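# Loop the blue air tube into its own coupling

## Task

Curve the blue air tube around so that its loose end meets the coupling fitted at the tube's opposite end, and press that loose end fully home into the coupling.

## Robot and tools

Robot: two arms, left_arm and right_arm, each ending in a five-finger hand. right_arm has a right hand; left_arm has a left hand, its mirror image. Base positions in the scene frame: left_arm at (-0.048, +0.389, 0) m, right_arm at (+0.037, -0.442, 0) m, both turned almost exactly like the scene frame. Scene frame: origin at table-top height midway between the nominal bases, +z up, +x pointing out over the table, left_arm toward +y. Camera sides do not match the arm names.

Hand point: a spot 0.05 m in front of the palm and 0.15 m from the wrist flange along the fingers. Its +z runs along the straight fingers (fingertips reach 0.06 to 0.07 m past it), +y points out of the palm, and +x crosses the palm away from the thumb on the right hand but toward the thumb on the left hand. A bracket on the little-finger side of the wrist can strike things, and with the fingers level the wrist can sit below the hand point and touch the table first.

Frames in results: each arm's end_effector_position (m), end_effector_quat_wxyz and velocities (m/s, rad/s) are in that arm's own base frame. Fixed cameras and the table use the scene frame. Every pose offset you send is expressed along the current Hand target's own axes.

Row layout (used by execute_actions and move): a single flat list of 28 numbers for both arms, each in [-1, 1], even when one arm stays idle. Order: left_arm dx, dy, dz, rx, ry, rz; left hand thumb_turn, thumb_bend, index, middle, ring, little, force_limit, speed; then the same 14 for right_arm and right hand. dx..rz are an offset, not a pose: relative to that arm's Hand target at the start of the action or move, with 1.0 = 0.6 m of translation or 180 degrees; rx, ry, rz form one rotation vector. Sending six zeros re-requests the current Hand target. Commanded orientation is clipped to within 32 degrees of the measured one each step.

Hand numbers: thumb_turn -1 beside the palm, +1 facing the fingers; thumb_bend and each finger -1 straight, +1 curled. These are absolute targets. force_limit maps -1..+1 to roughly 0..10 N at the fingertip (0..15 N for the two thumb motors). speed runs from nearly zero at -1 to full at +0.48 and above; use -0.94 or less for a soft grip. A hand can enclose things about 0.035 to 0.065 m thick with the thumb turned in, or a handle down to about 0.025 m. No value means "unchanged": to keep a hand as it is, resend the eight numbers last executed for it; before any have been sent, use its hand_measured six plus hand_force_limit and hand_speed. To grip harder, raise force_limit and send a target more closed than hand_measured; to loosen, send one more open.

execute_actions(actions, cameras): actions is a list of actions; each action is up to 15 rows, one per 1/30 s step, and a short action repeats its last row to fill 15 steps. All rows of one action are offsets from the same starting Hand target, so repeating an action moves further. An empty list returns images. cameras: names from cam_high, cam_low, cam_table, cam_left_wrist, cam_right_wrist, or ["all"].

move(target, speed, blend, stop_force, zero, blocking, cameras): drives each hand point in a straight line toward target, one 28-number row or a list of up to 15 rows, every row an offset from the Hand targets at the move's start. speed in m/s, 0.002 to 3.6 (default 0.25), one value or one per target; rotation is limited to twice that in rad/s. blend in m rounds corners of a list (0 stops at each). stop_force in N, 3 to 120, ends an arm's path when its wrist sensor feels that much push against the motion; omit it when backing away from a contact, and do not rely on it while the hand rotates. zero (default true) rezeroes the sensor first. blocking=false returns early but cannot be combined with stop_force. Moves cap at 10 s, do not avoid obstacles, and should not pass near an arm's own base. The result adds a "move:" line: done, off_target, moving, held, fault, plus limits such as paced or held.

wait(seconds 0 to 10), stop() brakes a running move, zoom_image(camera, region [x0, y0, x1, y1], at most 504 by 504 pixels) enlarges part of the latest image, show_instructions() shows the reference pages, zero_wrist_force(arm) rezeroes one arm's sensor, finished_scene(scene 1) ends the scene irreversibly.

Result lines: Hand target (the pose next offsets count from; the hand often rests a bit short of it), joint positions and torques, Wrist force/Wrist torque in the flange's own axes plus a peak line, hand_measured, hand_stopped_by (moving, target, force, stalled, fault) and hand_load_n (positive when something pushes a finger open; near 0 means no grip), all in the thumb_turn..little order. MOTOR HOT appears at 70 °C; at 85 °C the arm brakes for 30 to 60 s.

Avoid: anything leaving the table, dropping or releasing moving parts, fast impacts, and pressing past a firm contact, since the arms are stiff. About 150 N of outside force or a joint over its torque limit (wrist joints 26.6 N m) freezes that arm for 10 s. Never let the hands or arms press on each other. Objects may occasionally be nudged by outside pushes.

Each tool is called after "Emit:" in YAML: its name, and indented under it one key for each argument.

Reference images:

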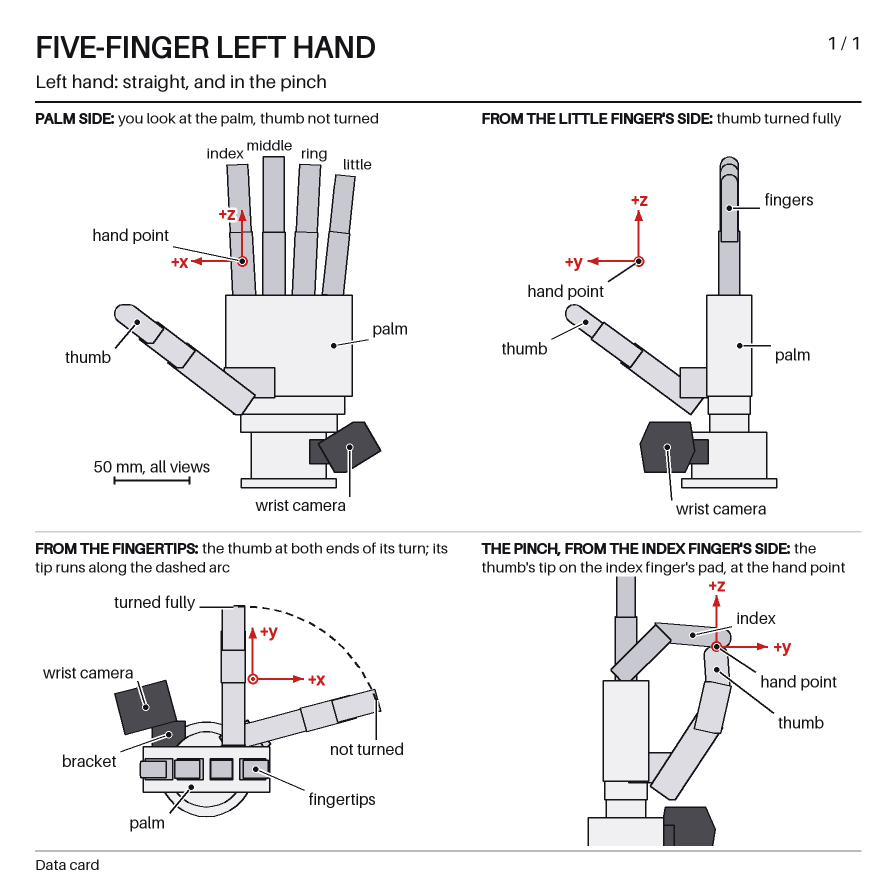

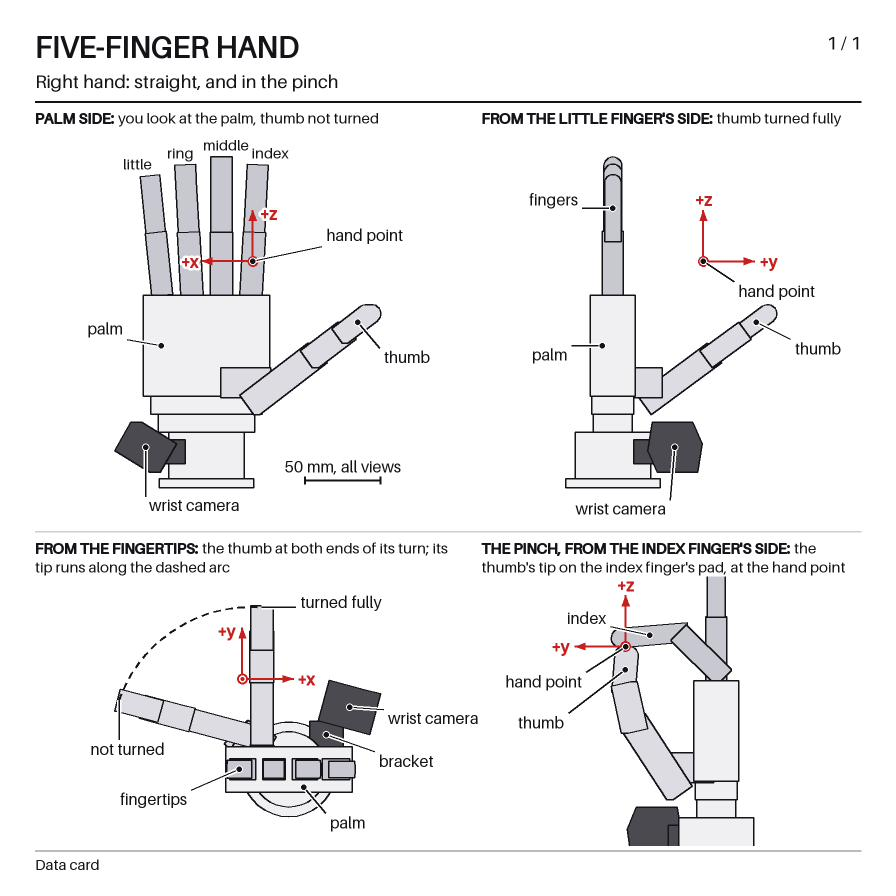

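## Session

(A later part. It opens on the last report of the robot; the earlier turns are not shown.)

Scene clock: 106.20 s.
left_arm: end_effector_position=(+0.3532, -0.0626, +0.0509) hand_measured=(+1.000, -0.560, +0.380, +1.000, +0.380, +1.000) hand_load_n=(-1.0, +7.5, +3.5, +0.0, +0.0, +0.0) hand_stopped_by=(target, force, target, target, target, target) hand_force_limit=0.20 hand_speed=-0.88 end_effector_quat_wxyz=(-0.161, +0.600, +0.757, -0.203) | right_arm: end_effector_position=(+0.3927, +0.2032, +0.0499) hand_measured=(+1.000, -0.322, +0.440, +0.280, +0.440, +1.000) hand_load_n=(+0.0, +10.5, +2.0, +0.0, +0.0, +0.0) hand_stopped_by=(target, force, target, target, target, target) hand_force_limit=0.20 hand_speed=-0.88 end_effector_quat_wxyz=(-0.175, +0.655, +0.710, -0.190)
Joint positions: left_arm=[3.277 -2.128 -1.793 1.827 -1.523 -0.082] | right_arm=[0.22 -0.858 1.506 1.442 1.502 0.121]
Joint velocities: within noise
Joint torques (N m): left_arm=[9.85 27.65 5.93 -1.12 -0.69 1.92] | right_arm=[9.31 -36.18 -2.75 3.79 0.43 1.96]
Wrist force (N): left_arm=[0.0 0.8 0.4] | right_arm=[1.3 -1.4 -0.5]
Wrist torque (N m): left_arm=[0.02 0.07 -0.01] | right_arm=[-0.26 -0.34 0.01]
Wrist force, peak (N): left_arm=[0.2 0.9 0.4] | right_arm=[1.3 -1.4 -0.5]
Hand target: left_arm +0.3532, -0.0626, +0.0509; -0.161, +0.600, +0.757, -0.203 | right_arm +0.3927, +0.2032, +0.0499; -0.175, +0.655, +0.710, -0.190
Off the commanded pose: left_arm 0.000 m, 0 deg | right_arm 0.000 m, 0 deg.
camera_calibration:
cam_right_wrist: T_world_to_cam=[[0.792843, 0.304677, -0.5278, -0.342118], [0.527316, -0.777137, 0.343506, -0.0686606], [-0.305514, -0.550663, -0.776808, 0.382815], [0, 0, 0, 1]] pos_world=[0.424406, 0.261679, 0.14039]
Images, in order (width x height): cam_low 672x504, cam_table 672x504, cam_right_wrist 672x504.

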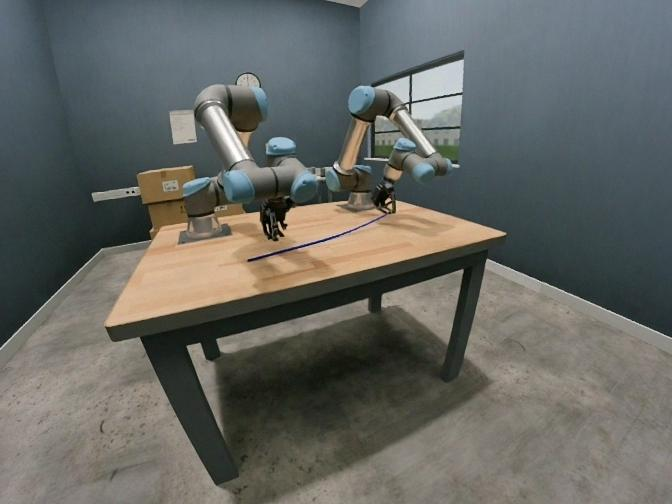

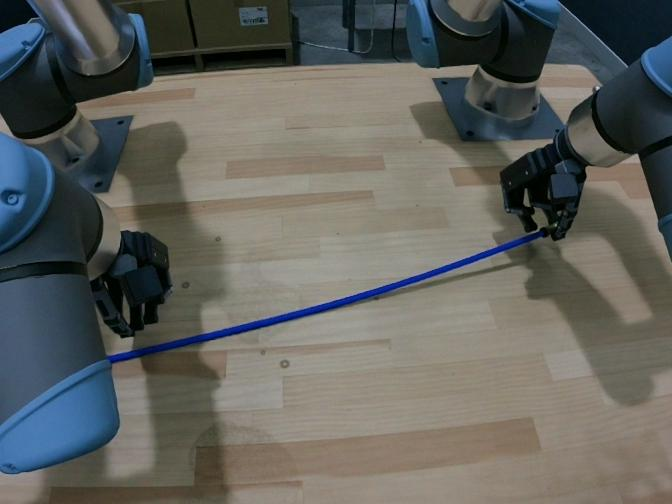

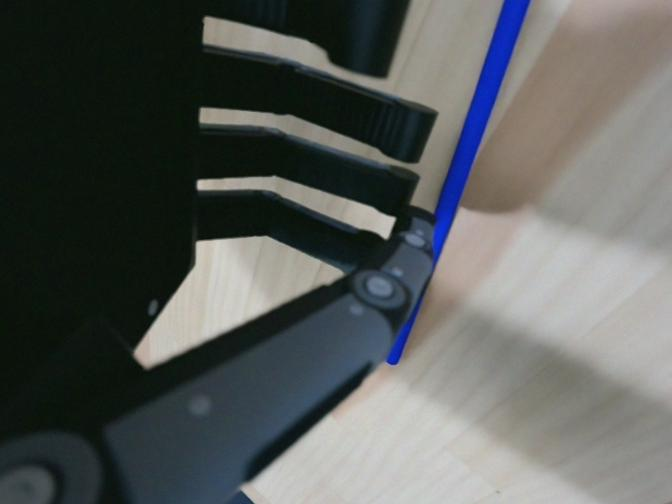

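Emit:
execute_actions:
  actions:
    - [[0,0,0,0,0,0,1,0.2,0.38,1,0.38,1,0.2,-0.88,0,0,0,0,0,0,1,-0.9,0.44,0.28,0.44,1,0.2,-0.2]]
  cameras: []

Emit:
move:
  target: [0,0.0383,0.0664, 0,0,0, 1, 0.2, 0.38, 1, 0.38, 1, 0.2, -0.88, 0,0,0,0,0,0,0.64,-0.9,0.38,1,0.38,1,0.2,-0.2]
  speed: 0.06
  cameras: ["cam_right_wrist","cam_table"]

Scene clock: 107.77 s.
left_arm: end_effector_position=(+0.3532, -0.0626, +0.0509) hand_measured=(+1.000, -0.560, +0.380, +1.000, +0.380, +1.000) hand_load_n=(-1.0, +7.5, +4.0, +0.0, -0.5, +0.0) hand_stopped_by=(target, force, target, target, target, target) hand_force_limit=0.20 hand_speed=-0.88 end_effector_quat_wxyz=(-0.161, +0.600, +0.757, -0.203) | right_arm: end_effector_position=(+0.3927, +0.2032, +0.0499) hand_measured=(+1.000, -0.900, +0.440, +0.280, +0.440, +1.000) hand_load_n=(+0.0, +0.0, +0.5, +0.0, +0.0, +0.0) hand_stopped_by=(target, target, target, target, target, target) hand_force_limit=0.20 hand_speed=-0.20 end_effector_quat_wxyz=(-0.175, +0.655, +0.710, -0.190)
Joint positions: left_arm=[3.277 -2.128 -1.793 1.827 -1.523 -0.082] | right_arm=[0.22 -0.858 1.506 1.442 1.502 0.121]
Joint torques (N m): left_arm=[9.68 27.77 6.47 -1.33 -0.57 1.91] | right_arm=[8.53 -36.31 -3.06 3.81 -0.47 2.19]
Wrist force (N): left_arm=[0.1 0.5 0.5] | right_arm=[1.3 -1.1 -0.5]
Wrist torque (N m): left_arm=[-0.03 0.05 0.00] | right_arm=[-0.21 -0.33 0.01]
Wrist force, peak (N): left_arm=[0.2 1.0 0.5] | right_arm=[1.4 -1.4 -0.3]
Hand target: left_arm +0.3532, -0.0626, +0.0509; -0.161, +0.600, +0.757, -0.203 | right_arm +0.3927, +0.2032, +0.0499; -0.175, +0.655, +0.710, -0.190
Off the commanded pose: left_arm 0.000 m, 0 deg | right_arm 0.000 m, 0 deg.
No camera images: "cameras" was empty.

Scene clock: 108.83 s.
left_arm: end_effector_position=(+0.3531, -0.0626, +0.0049) hand_measured=(+1.000, -0.560, +0.380, +1.000, +0.380, +1.000) hand_load_n=(-1.0, +7.0, +3.5, +0.0, +0.0, +0.0) hand_stopped_by=(target, force, target, target, target, target) hand_force_limit=0.20 hand_speed=-0.88 end_effector_quat_wxyz=(-0.161, +0.600, +0.757, -0.203) end_effector_velocity=(+0.000, +0.000, +0.002) end_effector_angular_velocity=(+0.000, +0.002, +0.001) | right_arm: end_effector_position=(+0.3927, +0.2032, +0.0499) hand_measured=(+0.640, -0.900, +0.380, +1.000, +0.380, +1.000) hand_load_n=(+0.0, +0.0, +0.0, +0.0, +0.5, +0.0) hand_stopped_by=(target, target, target, target, target, target) hand_force_limit=0.20 hand_speed=-0.20 end_effector_quat_wxyz=(-0.175, +0.655, +0.710, -0.190)
Joint positions: left_arm=[3.277 -2.209 -1.811 1.927 -1.523 -0.082] | right_arm=[0.22 -0.858 1.506 1.442 1.502 0.121]
Joint velocities: left_arm=[0 0.003 0 -0.006 0 0] | right_arm=[within noise]
Joint torques (N m): left_arm=[-7.04 42.53 17.08 -5.74 1.21 -1.69] | right_arm=[8.92 -35.42 -2.46 4.04 -1.21 2.4]
Wrist force (N): left_arm=[0.0 0.5 0.1] | right_arm=[0.9 -1.4 -0.8]
Wrist torque (N m): left_arm=[-0.02 0.05 -0.02] | right_arm=[-0.23 -0.26 -0.02]
Wrist force, peak (N): left_arm=[0.3 -2.5 -6.6] | right_arm=[1.5 -1.5 -0.3]
Hand target: left_arm +0.3531, -0.0627, +0.0049; -0.161, +0.600, +0.757, -0.203 | right_arm +0.3927, +0.2032, +0.0499; -0.175, +0.655, +0.710, -0.190
Off the commanded pose: left_arm 0.000 m, 0 deg | right_arm 0.000 m, 0 deg.
move: done
camera_calibration:
cam_right_wrist: T_world_to_cam=[[0.792843, 0.304677, -0.5278, -0.342118], [0.527316, -0.777137, 0.343506, -0.0686606], [-0.305514, -0.550663, -0.776808, 0.382815], [0, 0, 0, 1]] pos_world=[0.424406, 0.261679, 0.14039]
Images, in order (width x height): cam_table 672x504, cam_right_wrist 672x504.

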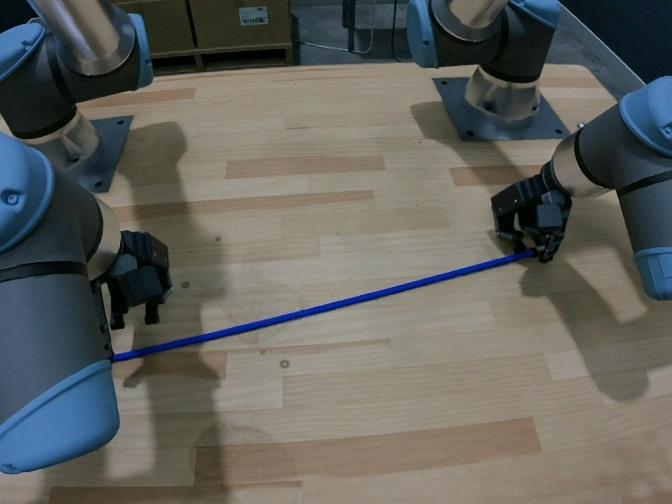

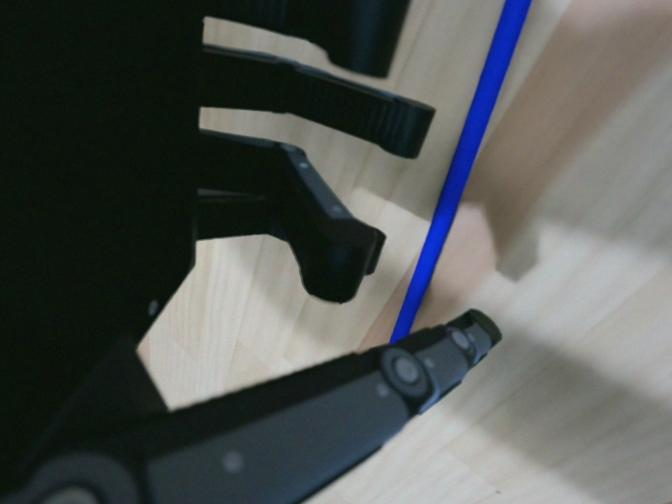

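Emit:
move:
  target: [0,0,0, 0,0,0, 1, 0.2, 0.38, 1, 0.38, 1, 0.2, -0.88, 0,0.0163,0.0483,0,-0.0111,-0.0192,0.8,-0.9,0.38,1,0.38,1,0.2,-0.2]
  speed: 0.08
  cameras: []

Emit:
move:
  target: [0,0,0, 0,0,0, 1, 0.2, 0.38, 1, 0.38, 1, 0.2, -0.88, 0,0.0133,0.0231,0,0,0,0.8,-0.9,0.38,1,0.38,1,0.2,-0.2]
  speed: 0.03
  stop_force: 3.5
  cameras: ["cam_right_wrist"]

Scene clock: 110.17 s.
left_arm: end_effector_position=(+0.3531, -0.0627, +0.0049) hand_measured=(+1.000, -0.560, +0.380, +1.000, +0.380, +1.000) hand_load_n=(-1.0, +7.5, +4.0, +0.0, +0.0, +0.0) hand_stopped_by=(target, force, target, target, target, target) hand_force_limit=0.20 hand_speed=-0.88 end_effector_quat_wxyz=(-0.161, +0.600, +0.757, -0.203) | right_arm: end_effector_position=(+0.3866, +0.2028, +0.0199) hand_measured=(+0.800, -0.900, +0.380, +1.000, +0.380, +1.000) hand_load_n=(+0.0, +0.0, +0.0, +0.0, +0.0, +0.0) hand_stopped_by=(target, target, target, target, target, target) hand_force_limit=0.20 hand_speed=-0.20 end_effector_quat_wxyz=(-0.169, +0.630, +0.732, -0.197)
Joint positions: left_arm=[3.277 -2.209 -1.811 1.926 -1.523 -0.082] | right_arm=[0.232 -0.824 1.54 1.377 1.53 0.071]
Joint torques (N m): left_arm=[-9.33 43.14 20.98 -5.77 1.25 -1.95] | right_arm=[-8.13 -50.35 -21.35 4.62 -3.15 2.3]
Wrist force (N): left_arm=[0.0 0.3 0.6] | right_arm=[1.1 -1.2 -0.5]
Wrist torque (N m): left_arm=[-0.03 0.07 -0.02] | right_arm=[-0.23 -0.30 0.01]
Wrist force, peak (N): left_arm=[-0.3 0.8 0.3] | right_arm=[1.3 -1.5 -1.3]
Hand target: left_arm +0.3531, -0.0627, +0.0049; -0.161, +0.600, +0.757, -0.203 | right_arm +0.3867, +0.2027, +0.0199; -0.169, +0.630, +0.732, -0.196
Off the commanded pose: left_arm 0.000 m, 0 deg | right_arm 0.000 m, 0 deg.
move: done
No camera images: "cameras" was empty.

Scene clock: 111.90 s.
left_arm: end_effector_position=(+0.3531, -0.0627, +0.0049) hand_measured=(+1.000, -0.560, +0.380, +1.000, +0.380, +1.000) hand_load_n=(-1.0, +7.5, +4.0, +0.0, +0.0, +0.0) hand_stopped_by=(target, force, target, target, target, target) hand_force_limit=0.20 hand_speed=-0.88 end_effector_quat_wxyz=(-0.161, +0.600, +0.757, -0.203) | right_arm: end_effector_position=(+0.3867, +0.2027, +0.0042) hand_measured=(+0.800, -0.900, +0.380, +1.000, +0.380, +1.000) hand_load_n=(+0.0, +0.0, -1.5, +0.0, -1.5, +0.0) hand_stopped_by=(target, target, target, target, target, target) hand_force_limit=0.20 hand_speed=-0.20 end_effector_quat_wxyz=(-0.169, +0.630, +0.732, -0.196)
Joint positions: left_arm=[3.277 -2.209 -1.811 1.926 -1.523 -0.082] | right_arm=[0.232 -0.799 1.544 1.348 1.53 0.071]
Joint torques (N m): left_arm=[-10.17 43.77 19.97 -5.51 1.32 -1.86] | right_arm=[-9.51 -49.46 -20.05 3.62 -2.46 2.3]
Wrist force (N): left_arm=[0.1 0.4 0.3] | right_arm=[1.3 -4.5 -2.7]
Wrist torque (N m): left_arm=[0.00 0.05 -0.01] | right_arm=[-0.30 -0.28 -0.08]
Wrist force, peak (N): left_arm=[0.0 0.6 0.5] | right_arm=[1.2 -10.0 -6.7]
Hand target: left_arm +0.3531, -0.0627, +0.0049; -0.161, +0.600, +0.757, -0.203 | right_arm +0.3867, +0.2027, +0.0042; -0.169, +0.630, +0.732, -0.196
Off the commanded pose: left_arm 0.000 m, 0 deg | right_arm 0.000 m, 0 deg.
move: contact (right_arm)
camera_calibration:
cam_right_wrist: T_world_to_cam=[[0.769642, 0.359047, -0.527955, -0.3634], [0.580147, -0.738559, 0.343453, -0.0783711], [-0.26661, -0.570628, -0.776726, 0.334135], [0, 0, 0, 1]] pos_world=[0.414238, 0.263263, 0.0945895]
Images, in order (width x height): cam_right_wrist 672x504.

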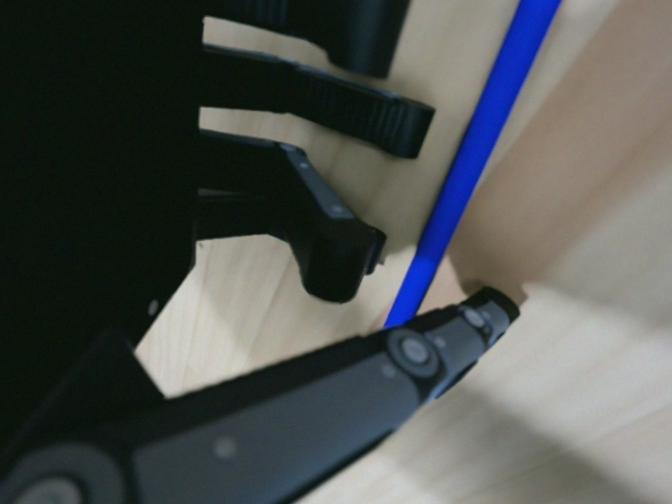

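Emit:
move:
  target: [0,0,0, 0,0,0, 1, 0.2, 0.38, 1, 0.38, 1, 0.2, -0.88, 0,-0.0008,-0.0014,0,0,0,0.8,-0.9,0.38,1,0.38,1,0.2,-0.2]
  speed: 0.03
  cameras: []

Emit:
execute_actions:
  actions:
    - [[0,0,0,0,0,0,1,0.2,0.38,1,0.38,1,0.2,-0.88,0,0,0,0,0,0,0.8,0.0,0.38,1,0.38,1,0.0,-0.88]]
  cameras: ["cam_right_wrist"]

Scene clock: 112.70 s.
left_arm: end_effector_position=(+0.3531, -0.0627, +0.0049) hand_measured=(+1.000, -0.560, +0.380, +1.000, +0.380, +1.000) hand_load_n=(-1.0, +7.0, +4.0, +0.0, +0.0, +0.0) hand_stopped_by=(target, force, target, target, target, target) hand_force_limit=0.20 hand_speed=-0.88 end_effector_quat_wxyz=(-0.161, +0.600, +0.757, -0.203) | right_arm: end_effector_position=(+0.3867, +0.2027, +0.0051) hand_measured=(+0.800, -0.900, +0.380, +1.000, +0.380, +1.000) hand_load_n=(+0.0, -0.5, +0.0, +0.5, +0.0, +0.0) hand_stopped_by=(target, target, target, target, target, target) hand_force_limit=0.20 hand_speed=-0.20 end_effector_quat_wxyz=(-0.169, +0.630, +0.732, -0.196)
Joint positions: left_arm=[3.277 -2.209 -1.811 1.926 -1.523 -0.082] | right_arm=[0.232 -0.801 1.544 1.35 1.53 0.071]
Joint torques (N m): left_arm=[-9.23 45.01 20 -5.65 1.31 -2.13] | right_arm=[-9.37 -48.14 -20.02 4.06 -2.29 2.31]
Wrist force (N): left_arm=[0.2 0.5 0.2] | right_arm=[1.3 -1.1 -0.5]
Wrist torque (N m): left_arm=[0.02 0.03 -0.01] | right_arm=[-0.22 -0.33 0.01]
Wrist force, peak (N): left_arm=[0.2 0.7 0.4] | right_arm=[1.4 -4.6 -2.7]
Hand target: left_arm +0.3531, -0.0627, +0.0049; -0.161, +0.600, +0.757, -0.203 | right_arm +0.3867, +0.2027, +0.0051; -0.169, +0.630, +0.732, -0.196
Off the commanded pose: left_arm 0.000 m, 0 deg | right_arm 0.000 m, 0 deg.
move: done
No camera images: "cameras" was empty.

Scene clock: 115.60 s.
left_arm: end_effector_position=(+0.3531, -0.0627, +0.0049) hand_measured=(+1.000, -0.560, +0.380, +1.000, +0.380, +1.000) hand_load_n=(-0.5, +7.5, +4.0, +0.5, +0.0, +0.0) hand_stopped_by=(target, force, target, target, target, target) hand_force_limit=0.20 hand_speed=-0.88 end_effector_quat_wxyz=(-0.161, +0.600, +0.757, -0.203) | right_arm: end_effector_position=(+0.3867, +0.2027, +0.0051) hand_measured=(+0.800, -0.446, +0.380, +1.000, +0.380, +1.000) hand_load_n=(+0.0, +8.0, +3.0, -1.0, +0.0, +0.0) hand_stopped_by=(target, force, target, target, target, target) hand_force_limit=0.00 hand_speed=-0.88 end_effector_quat_wxyz=(-0.169, +0.630, +0.732, -0.196)
Joint positions: left_arm=[3.277 -2.209 -1.811 1.926 -1.523 -0.082] | right_arm=[0.232 -0.801 1.544 1.35 1.53 0.071]
Joint torques (N m): left_arm=[-10.5 44.73 20.25 -5.58 1.26 -2] | right_arm=[-8.72 -37.55 -15.4 1.7 -1.64 2.22]
Wrist force (N): left_arm=[0.4 0.6 0.3] | right_arm=[1.0 -1.5 -0.8]
Wrist torque (N m): left_arm=[0.01 0.04 -0.02] | right_arm=[-0.23 -0.33 0.02]
Wrist force, peak (N): left_arm=[0.1 0.7 0.4] | right_arm=[1.3 -1.7 -0.7]
Hand target: left_arm +0.3531, -0.0627, +0.0049; -0.161, +0.600, +0.757, -0.203 | right_arm +0.3867, +0.2027, +0.0051; -0.169, +0.630, +0.732, -0.196
Off the commanded pose: left_arm 0.000 m, 0 deg | right_arm 0.000 m, 0 deg.
camera_calibration:
cam_right_wrist: T_world_to_cam=[[0.769663, 0.359091, -0.527895, -0.362898], [0.580162, -0.738526, 0.343499, -0.078734], [-0.266517, -0.570643, -0.776747, 0.334879], [0, 0, 0, 1]] pos_world=[0.414239, 0.263263, 0.0955895]
Images, in order (width x height): cam_right_wrist 672x504.

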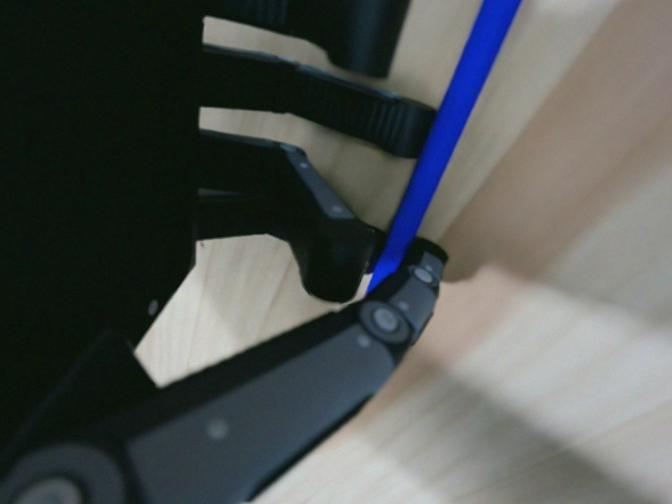

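Emit:
execute_actions:
  actions:
    - [[0,0,0,0,0,0,1,0.2,0.38,1,0.38,1,0.2,-0.88,0,0,0,0,0,0,0.8,0.1,0.38,1,0.38,1,0.2,-0.88]]
  cameras: []

Emit:
move:
  target: [0,-0.0383,-0.0664, 0,0,0, 1, 0.2, 0.38, 1, 0.38, 1, 0.2, -0.88, 0,-0.0383,-0.0664,0,0,0,0.8,0.1,0.38,1,0.38,1,0.2,-0.88]
  speed: 0.06
  cameras: ["cam_left_wrist","cam_right_wrist","cam_table"]

Scene clock: 116.47 s.
left_arm: end_effector_position=(+0.3531, -0.0627, +0.0049) hand_measured=(+1.000, -0.560, +0.380, +1.000, +0.380, +1.000) hand_load_n=(-1.0, +7.0, +4.0, +0.0, +0.0, +0.0) hand_stopped_by=(target, force, target, target, target, target) hand_force_limit=0.20 hand_speed=-0.88 end_effector_quat_wxyz=(-0.161, +0.600, +0.757, -0.203) | right_arm: end_effector_position=(+0.3867, +0.2027, +0.0051) hand_measured=(+0.800, -0.440, +0.380, +1.000, +0.380, +1.000) hand_load_n=(+0.5, +10.0, +4.0, -1.0, +0.0, +0.0) hand_stopped_by=(target, force, target, target, target, target) hand_force_limit=0.20 hand_speed=-0.88 end_effector_quat_wxyz=(-0.169, +0.630, +0.732, -0.196)
Joint positions: left_arm=[3.277 -2.209 -1.811 1.926 -1.523 -0.082] | right_arm=[0.232 -0.801 1.544 1.35 1.53 0.071]
Joint torques (N m): left_arm=[-9.51 44.51 20.28 -5.53 1.36 -1.92] | right_arm=[-8.28 -37.93 -14.39 1.65 -1.34 2.58]
Wrist force (N): left_arm=[0.3 0.5 0.2] | right_arm=[0.9 -1.8 -0.9]
Wrist torque (N m): left_arm=[0.01 0.05 -0.02] | right_arm=[-0.27 -0.35 0.02]
Wrist force, peak (N): left_arm=[0.3 0.6 0.4] | right_arm=[1.1 -1.9 -1.0]
Hand target: left_arm +0.3531, -0.0627, +0.0049; -0.161, +0.600, +0.757, -0.203 | right_arm +0.3867, +0.2027, +0.0051; -0.169, +0.630, +0.732, -0.196
Off the commanded pose: left_arm 0.000 m, 0 deg | right_arm 0.000 m, 0 deg.
No camera images: "cameras" was empty.

Scene clock: 117.57 s.
left_arm: end_effector_position=(+0.3533, -0.0626, +0.0509) hand_measured=(+1.000, -0.560, +0.380, +1.000, +0.380, +1.000) hand_load_n=(-1.0, +7.0, +4.0, +0.0, +0.0, +0.0) hand_stopped_by=(target, force, target, target, target, target) hand_force_limit=0.20 hand_speed=-0.88 end_effector_quat_wxyz=(-0.161, +0.600, +0.757, -0.203) | right_arm: end_effector_position=(+0.3868, +0.2028, +0.0512) hand_measured=(+0.800, -0.440, +0.380, +1.000, +0.380, +1.000) hand_load_n=(-0.5, +9.5, +4.0, -0.5, +0.5, +0.0) hand_stopped_by=(target, force, target, target, target, target) hand_force_limit=0.20 hand_speed=-0.88 end_effector_quat_wxyz=(-0.169, +0.630, +0.732, -0.196)
Joint positions: left_arm=[3.277 -2.128 -1.793 1.827 -1.523 -0.082] | right_arm=[0.232 -0.87 1.526 1.437 1.53 0.071]
Joint torques (N m): left_arm=[8.8 28.19 5.08 -0.55 -0.74 1.84] | right_arm=[-2.08 -36.81 -4.29 1.16 -1.64 2.53]
Wrist force (N): left_arm=[-0.2 0.9 0.4] | right_arm=[1.6 -1.2 -0.4]
Wrist torque (N m): left_arm=[0.03 0.04 0.00] | right_arm=[-0.24 -0.33 0.00]
Wrist force, peak (N): left_arm=[0.2 1.1 1.1] | right_arm=[1.9 -1.4 -0.7]
Hand target: left_arm +0.3532, -0.0626, +0.0509; -0.161, +0.600, +0.757, -0.203 | right_arm +0.3867, +0.2027, +0.0511; -0.169, +0.630, +0.732, -0.196
Off the commanded pose: left_arm 0.000 m, 0 deg | right_arm 0.000 m, 0 deg.
move: done
camera_calibration:
cam_left_wrist: T_world_to_cam=[[-0.881328, 0.103553, 0.461017, 0.299672], [0.264551, 0.916566, 0.299867, -0.0499992], [-0.391501, 0.386244, -0.83519, 0.318535], [0, 0, 0, 1]] pos_world=[0.402043, -0.108236, 0.142877]
cam_right_wrist: T_world_to_cam=[[0.769816, 0.359165, -0.527622, -0.338814], [0.580056, -0.738588, 0.343545, -0.0945394], [-0.266306, -0.570516, -0.776912, 0.37054], [0, 0, 0, 1]] pos_world=[0.414339, 0.263263, 0.14159]
Images, in order (width x height): cam_table 672x504, cam_left_wrist 672x504, cam_right_wrist 672x504.

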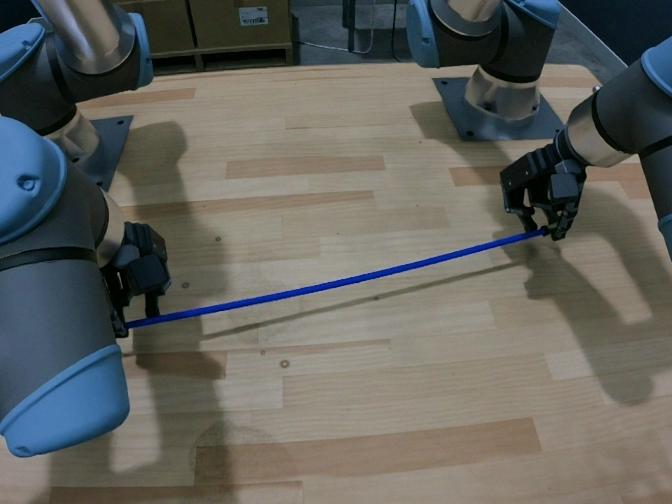

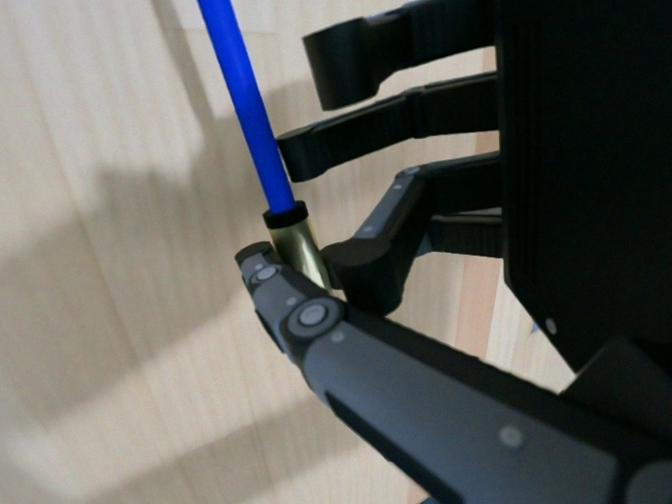

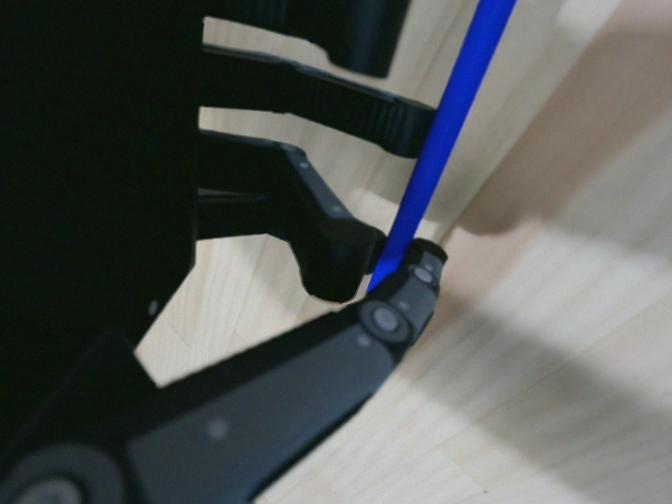

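Emit:
move:
  target: [0,0.0383,0.0664, 0,0,0, 1, 0.2, 0.38, 1, 0.38, 1, 0.2, -0.88, 0,0.0383,0.0664,0,0,0,0.8,0.1,0.38,1,0.38,1,0.2,-0.88]
  speed: 0.05
  cameras: []

Emit:
execute_actions:
  actions:
    - [[0,0,0,0,0,0,1,-0.75,0.38,1,0.38,1,0.2,-0.4,0,0,0,0,0,0,0.8,-0.75,0.38,1,0.38,1,0.2,-0.4]]
    - [[0,0,0,0,0,0,0.8,-0.75,0.38,1,0.38,1,0.2,-0.4,0,0,0,0,0,0,0.8,-0.75,0.38,1,0.38,1,0.2,-0.4]]
  cameras: ["cam_left_wrist","cam_right_wrist","cam_table"]

Scene clock: 120.53 s.
left_arm: end_effector_position=(+0.3531, -0.0627, +0.0049) hand_measured=(+1.000, -0.560, +0.380, +1.000, +0.380, +1.000) hand_load_n=(-0.5, +7.0, +3.5, +0.0, +0.0, +0.0) hand_stopped_by=(target, force, target, target, target, target) hand_force_limit=0.20 hand_speed=-0.88 end_effector_quat_wxyz=(-0.161, +0.600, +0.757, -0.203) end_effector_velocity=(-0.001, -0.001, +0.001) end_effector_angular_velocity=(-0.001, +0.004, +0.000) | right_arm: end_effector_position=(+0.3866, +0.2027, +0.0051) hand_measured=(+0.800, -0.440, +0.380, +1.000, +0.380, +1.000) hand_load_n=(+0.0, +10.0, +2.0, -0.5, +0.0, +0.0) hand_stopped_by=(target, force, target, target, target, target) hand_force_limit=0.20 hand_speed=-0.88 end_effector_quat_wxyz=(-0.169, +0.630, +0.732, -0.196)
Joint positions: left_arm=[3.277 -2.209 -1.811 1.927 -1.523 -0.082] | right_arm=[0.232 -0.801 1.544 1.35 1.53 0.071]
Joint velocities: left_arm=[-0.001 0.001 0 -0.005 0.001 -0.001] | right_arm=[within noise]
Joint torques (N m): left_arm=[-7.8 43.35 15.91 -5.59 1.35 -1.77] | right_arm=[2.6 -49.54 -12.89 4.62 -2.51 0.84]
Wrist force (N): left_arm=[0.3 0.3 0.1] | right_arm=[1.0 -2.5 -2.5]
Wrist torque (N m): left_arm=[-0.03 0.08 -0.03] | right_arm=[-0.27 -0.34 0.01]
Wrist force, peak (N): left_arm=[1.1 -1.5 -4.6] | right_arm=[0.9 -7.4 -8.7]
Hand target: left_arm +0.3531, -0.0627, +0.0049; -0.161, +0.600, +0.757, -0.203 | right_arm +0.3867, +0.2027, +0.0051; -0.169, +0.630, +0.732, -0.196
Off the commanded pose: left_arm 0.000 m, 0 deg | right_arm 0.000 m, 0 deg.
move: done
No camera images: "cameras" was empty.

Scene clock: 121.73 s.
left_arm: end_effector_position=(+0.3531, -0.0627, +0.0049) hand_measured=(+0.800, -0.750, +0.380, +1.000, +0.380, +1.000) hand_load_n=(+0.0, +0.0, +0.0, +0.0, +0.0, +0.0) hand_stopped_by=(target, target, target, target, target, target) hand_force_limit=0.20 hand_speed=-0.40 end_effector_quat_wxyz=(-0.161, +0.600, +0.757, -0.203) | right_arm: end_effector_position=(+0.3867, +0.2027, +0.0051) hand_measured=(+0.800, -0.750, +0.380, +1.000, +0.380, +1.000) hand_load_n=(+0.0, +0.0, +0.5, +0.0, +0.5, +0.0) hand_stopped_by=(target, target, target, target, target, target) hand_force_limit=0.20 hand_speed=-0.40 end_effector_quat_wxyz=(-0.169, +0.630, +0.732, -0.196)
Joint positions: left_arm=[3.277 -2.209 -1.811 1.926 -1.523 -0.082] | right_arm=[0.232 -0.801 1.544 1.35 1.53 0.071]
Joint torques (N m): left_arm=[-9.29 43.38 18.41 -5.62 1.29 -2.12] | right_arm=[-3.39 -50.85 -20.55 4.49 -2.01 -1.08]
Wrist force (N): left_arm=[0.1 0.4 0.1] | right_arm=[1.4 -1.3 -0.9]
Wrist torque (N m): left_arm=[-0.01 0.04 -0.01] | right_arm=[-0.21 -0.33 0.01]
Wrist force, peak (N): left_arm=[0.4 0.7 0.3] | right_arm=[1.0 -1.8 -1.9]
Hand target: left_arm +0.3531, -0.0627, +0.0049; -0.161, +0.600, +0.757, -0.203 | right_arm +0.3867, +0.2027, +0.0051; -0.169, +0.630, +0.732, -0.196
Off the commanded pose: left_arm 0.000 m, 0 deg | right_arm 0.000 m, 0 deg.
camera_calibration:
cam_left_wrist: T_world_to_cam=[[-0.881229, 0.103509, 0.461217, 0.320726], [0.264583, 0.91657, 0.299826, -0.0361873], [-0.391703, 0.386246, -0.835095, 0.280149], [0, 0, 0, 1]] pos_world=[0.401943, -0.108236, 0.0968768]
cam_right_wrist: T_world_to_cam=[[0.769663, 0.359091, -0.527895, -0.362898], [0.580162, -0.738526, 0.343499, -0.078734], [-0.266517, -0.570643, -0.776747, 0.334879], [0, 0, 0, 1]] pos_world=[0.414239, 0.263263, 0.0955895]
Images, in order (width x height): cam_table 672x504, cam_left_wrist 672x504, cam_right_wrist 672x504.

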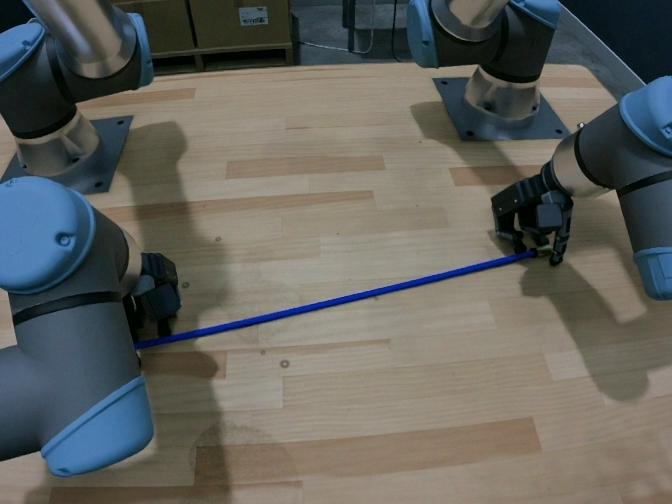

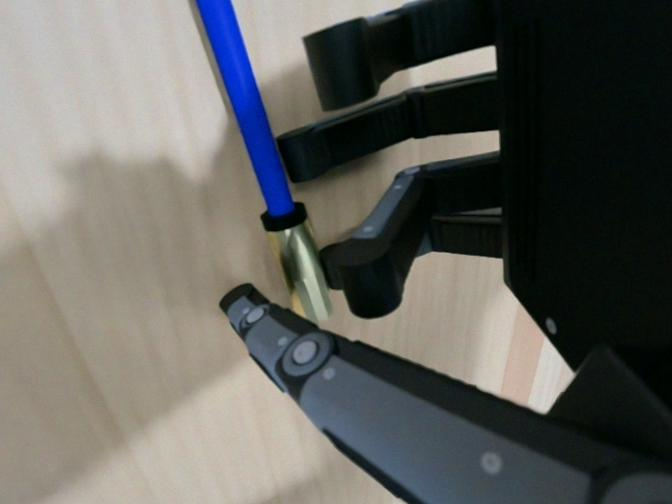

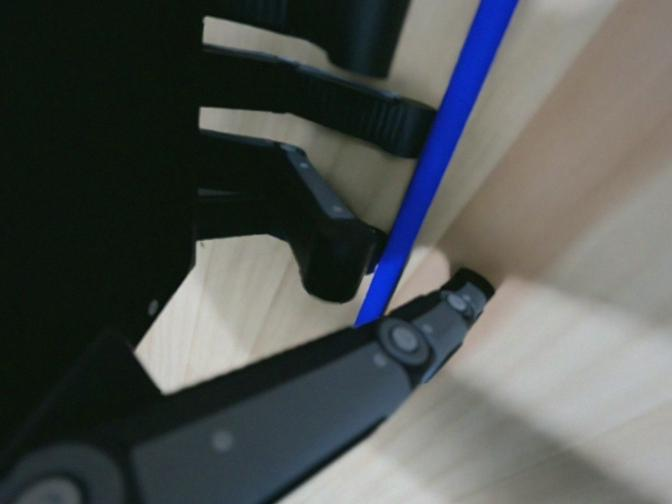

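Emit:
execute_actions:
  actions:
    - [[0,0,0,0,0,0,0.8,0.0,0.38,1,0.38,1,0.33,-0.88,0,0,0,0,0,0,0.8,-0.75,0.38,1,0.38,1,0.2,-0.4]]
  cameras: ["cam_left_wrist"]

Emit:
move:
  target: [0,0,0, 0,0,0, 0.8, 0.0, 0.38, 1, 0.38, 1, 0.33, -0.88, -0.0333,-0.0014,0.0008,0,0,0,0.8,-0.75,0.38,1,0.38,1,0.2,-0.4]
  speed: 0.04
  cameras: []

Emit:
execute_actions:
  actions:
    - [[0,0,0,0,0,0,0.8,0.0,0.38,1,0.38,1,0.33,-0.88,0,0,0,0,0,0,0.8,0.0,0.38,1,0.38,1,0.33,-0.88]]
  cameras: ["cam_left_wrist","cam_right_wrist"]

Scene clock: 123.23 s.
left_arm: end_effector_position=(+0.3531, -0.0627, +0.0049) hand_measured=(+0.800, -0.568, +0.380, +1.000, +0.380, +1.000) hand_load_n=(+1.0, +10.0, +3.0, +0.0, +0.0, +0.0) hand_stopped_by=(target, force, target, target, target, target) hand_force_limit=0.33 hand_speed=-0.88 end_effector_quat_wxyz=(-0.161, +0.600, +0.757, -0.203) | right_arm: end_effector_position=(+0.3867, +0.2027, +0.0051) hand_measured=(+0.800, -0.750, +0.380, +1.000, +0.380, +1.000) hand_load_n=(+0.0, +0.0, +0.5, +0.0, +0.0, +0.0) hand_stopped_by=(target, target, target, target, target, target) hand_force_limit=0.20 hand_speed=-0.40 end_effector_quat_wxyz=(-0.169, +0.630, +0.732, -0.196)
Joint positions: left_arm=[3.277 -2.209 -1.811 1.926 -1.523 -0.082] | right_arm=[0.232 -0.801 1.544 1.35 1.53 0.071]
Joint torques (N m): left_arm=[-9.65 41.63 16.55 -4.99 1.21 -2.13] | right_arm=[-9 -50.49 -20.7 4.33 -1.12 -2]
Wrist force (N): left_arm=[-0.2 -1.4 -2.7] | right_arm=[1.2 -1.0 -0.2]
Wrist torque (N m): left_arm=[-0.12 0.08 -0.01] | right_arm=[-0.22 -0.33 0.00]
Wrist force, peak (N): left_arm=[-0.1 -1.0 -3.1] | right_arm=[1.7 -1.6 -0.3]
Hand target: left_arm +0.3531, -0.0627, +0.0049; -0.161, +0.600, +0.757, -0.203 | right_arm +0.3867, +0.2027, +0.0051; -0.169, +0.630, +0.732, -0.196
Off the commanded pose: left_arm 0.000 m, 0 deg | right_arm 0.000 m, 0 deg.
camera_calibration:
cam_left_wrist: T_world_to_cam=[[-0.881229, 0.103509, 0.461217, 0.320726], [0.264583, 0.91657, 0.299826, -0.0361873], [-0.391703, 0.386246, -0.835095, 0.280149], [0, 0, 0, 1]] pos_world=[0.401943, -0.108236, 0.0968768]
Images, in order (width x height): cam_left_wrist 672x504.

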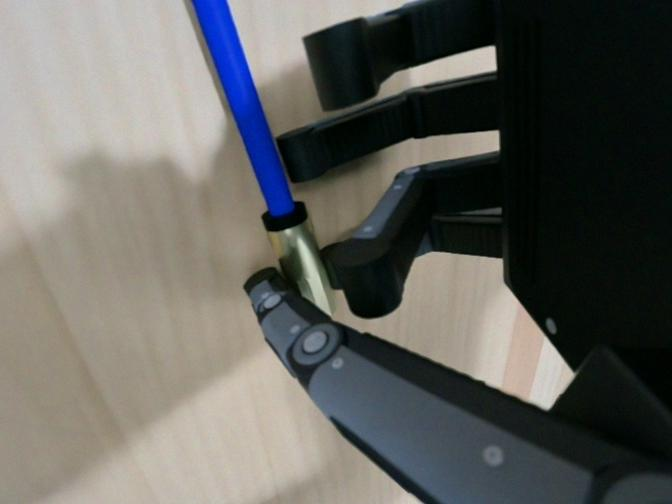

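Scene clock: 124.03 s.
left_arm: end_effector_position=(+0.3531, -0.0627, +0.0049) hand_measured=(+0.800, -0.568, +0.380, +1.000, +0.380, +1.000) hand_load_n=(+1.0, +10.0, +2.5, +0.0, +0.0, +0.5) hand_stopped_by=(target, force, target, target, target, target) hand_force_limit=0.33 hand_speed=-0.88 end_effector_quat_wxyz=(-0.161, +0.600, +0.757, -0.203) | right_arm: end_effector_position=(+0.3887, +0.1827, +0.0051) hand_measured=(+0.800, -0.750, +0.380, +1.000, +0.380, +1.000) hand_load_n=(+0.0, -0.5, +0.0, +0.0, +0.0, +0.0) hand_stopped_by=(target, target, target, target, target, target) hand_force_limit=0.20 hand_speed=-0.40 end_effector_quat_wxyz=(-0.169, +0.630, +0.732, -0.196) end_effector_velocity=(+0.000, +0.002, +0.000) end_effector_angular_velocity=(+0.000, +0.001, -0.002)
Joint positions: left_arm=[3.277 -2.209 -1.811 1.926 -1.523 -0.082] | right_arm=[0.191 -0.814 1.571 1.337 1.551 0.036]
Joint velocities: left_arm=[within noise] | right_arm=[0.003 0.002 -0.003 0.002 -0.002 0.005]
Joint torques (N m): left_arm=[-9.7 37.69 15.38 -3.73 1.18 -2.18] | right_arm=[10.55 -37.56 -18.09 3.96 -2.86 2.27]
Wrist force (N): left_arm=[-0.1 -1.2 -2.8] | right_arm=[1.4 -1.3 -0.3]
Wrist torque (N m): left_arm=[-0.08 0.06 -0.01] | right_arm=[-0.25 -0.35 0.09]
Wrist force, peak (N): left_arm=[0.1 -1.3 -3.0] | right_arm=[1.8 -1.1 -0.7]
Hand target: left_arm +0.3531, -0.0627, +0.0049; -0.161, +0.600, +0.757, -0.203 | right_arm +0.3887, +0.1828, +0.0051; -0.169, +0.630, +0.732, -0.196
Off the commanded pose: left_arm 0.000 m, 0 deg | right_arm 0.000 m, 0 deg.
move: done
No camera images: "cameras" was empty.

Scene clock: 126.10 s.
left_arm: end_effector_position=(+0.3531, -0.0627, +0.0049) hand_measured=(+0.800, -0.568, +0.380, +1.000, +0.380, +1.000) hand_load_n=(+1.0, +10.5, +3.0, +0.0, +0.0, -0.5) hand_stopped_by=(target, force, target, target, target, target) hand_force_limit=0.33 hand_speed=-0.88 end_effector_quat_wxyz=(-0.161, +0.600, +0.757, -0.203) | right_arm: end_effector_position=(+0.3887, +0.1828, +0.0051) hand_measured=(+0.800, -0.440, +0.380, +1.000, +0.380, +1.000) hand_load_n=(+1.0, +9.5, +3.5, -0.5, +0.5, +0.0) hand_stopped_by=(target, force, target, target, target, target) hand_force_limit=0.33 hand_speed=-0.88 end_effector_quat_wxyz=(-0.169, +0.630, +0.732, -0.196)
Joint positions: left_arm=[3.277 -2.209 -1.811 1.926 -1.523 -0.082] | right_arm=[0.192 -0.814 1.571 1.337 1.55 0.036]
Joint torques (N m): left_arm=[-9.59 31.73 11.58 -1.43 1.27 -2.05] | right_arm=[9.76 -35.59 -20.9 4.39 -2.95 2.38]
Wrist force (N): left_arm=[0.3 -0.9 -2.7] | right_arm=[0.7 -1.5 -1.2]
Wrist torque (N m): left_arm=[-0.04 0.00 0.00] | right_arm=[-0.23 -0.28 0.04]
Wrist force, peak (N): left_arm=[-0.1 -1.1 -2.9] | right_arm=[1.6 -1.4 -0.6]
Hand target: left_arm +0.3531, -0.0627, +0.0049; -0.161, +0.600, +0.757, -0.203 | right_arm +0.3887, +0.1828, +0.0051; -0.169, +0.630, +0.732, -0.196
Off the commanded pose: left_arm 0.000 m, 0 deg | right_arm 0.000 m, 0 deg.
camera_calibration:
cam_left_wrist: T_world_to_cam=[[-0.881229, 0.103509, 0.461217, 0.320726], [0.264583, 0.91657, 0.299826, -0.0361873], [-0.391703, 0.386246, -0.835095, 0.280149], [0, 0, 0, 1]] pos_world=[0.401943, -0.108236, 0.0968768]
cam_right_wrist: T_world_to_cam=[[0.769663, 0.359091, -0.527895, -0.357291], [0.580162, -0.738526, 0.343499, -0.094591], [-0.266517, -0.570643, -0.776747, 0.324057], [0, 0, 0, 1]] pos_world=[0.416239, 0.243363, 0.0955895]
Images, in order (width x height): cam_left_wrist 672x504, cam_right_wrist 672x504.

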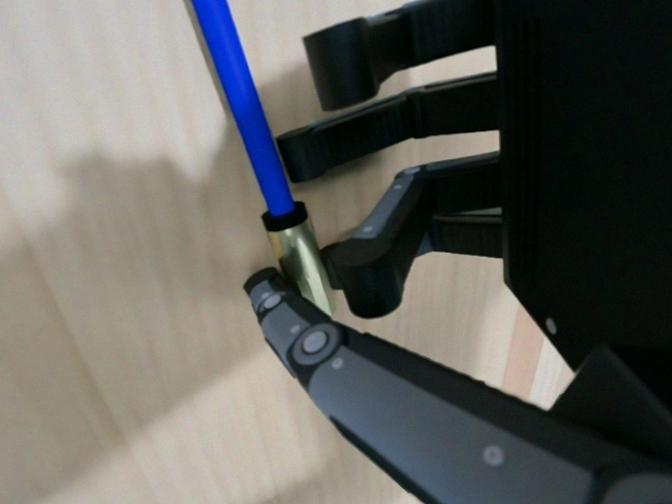

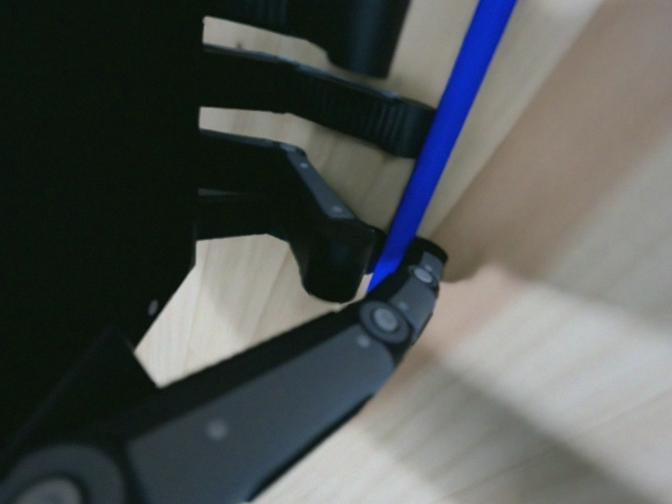

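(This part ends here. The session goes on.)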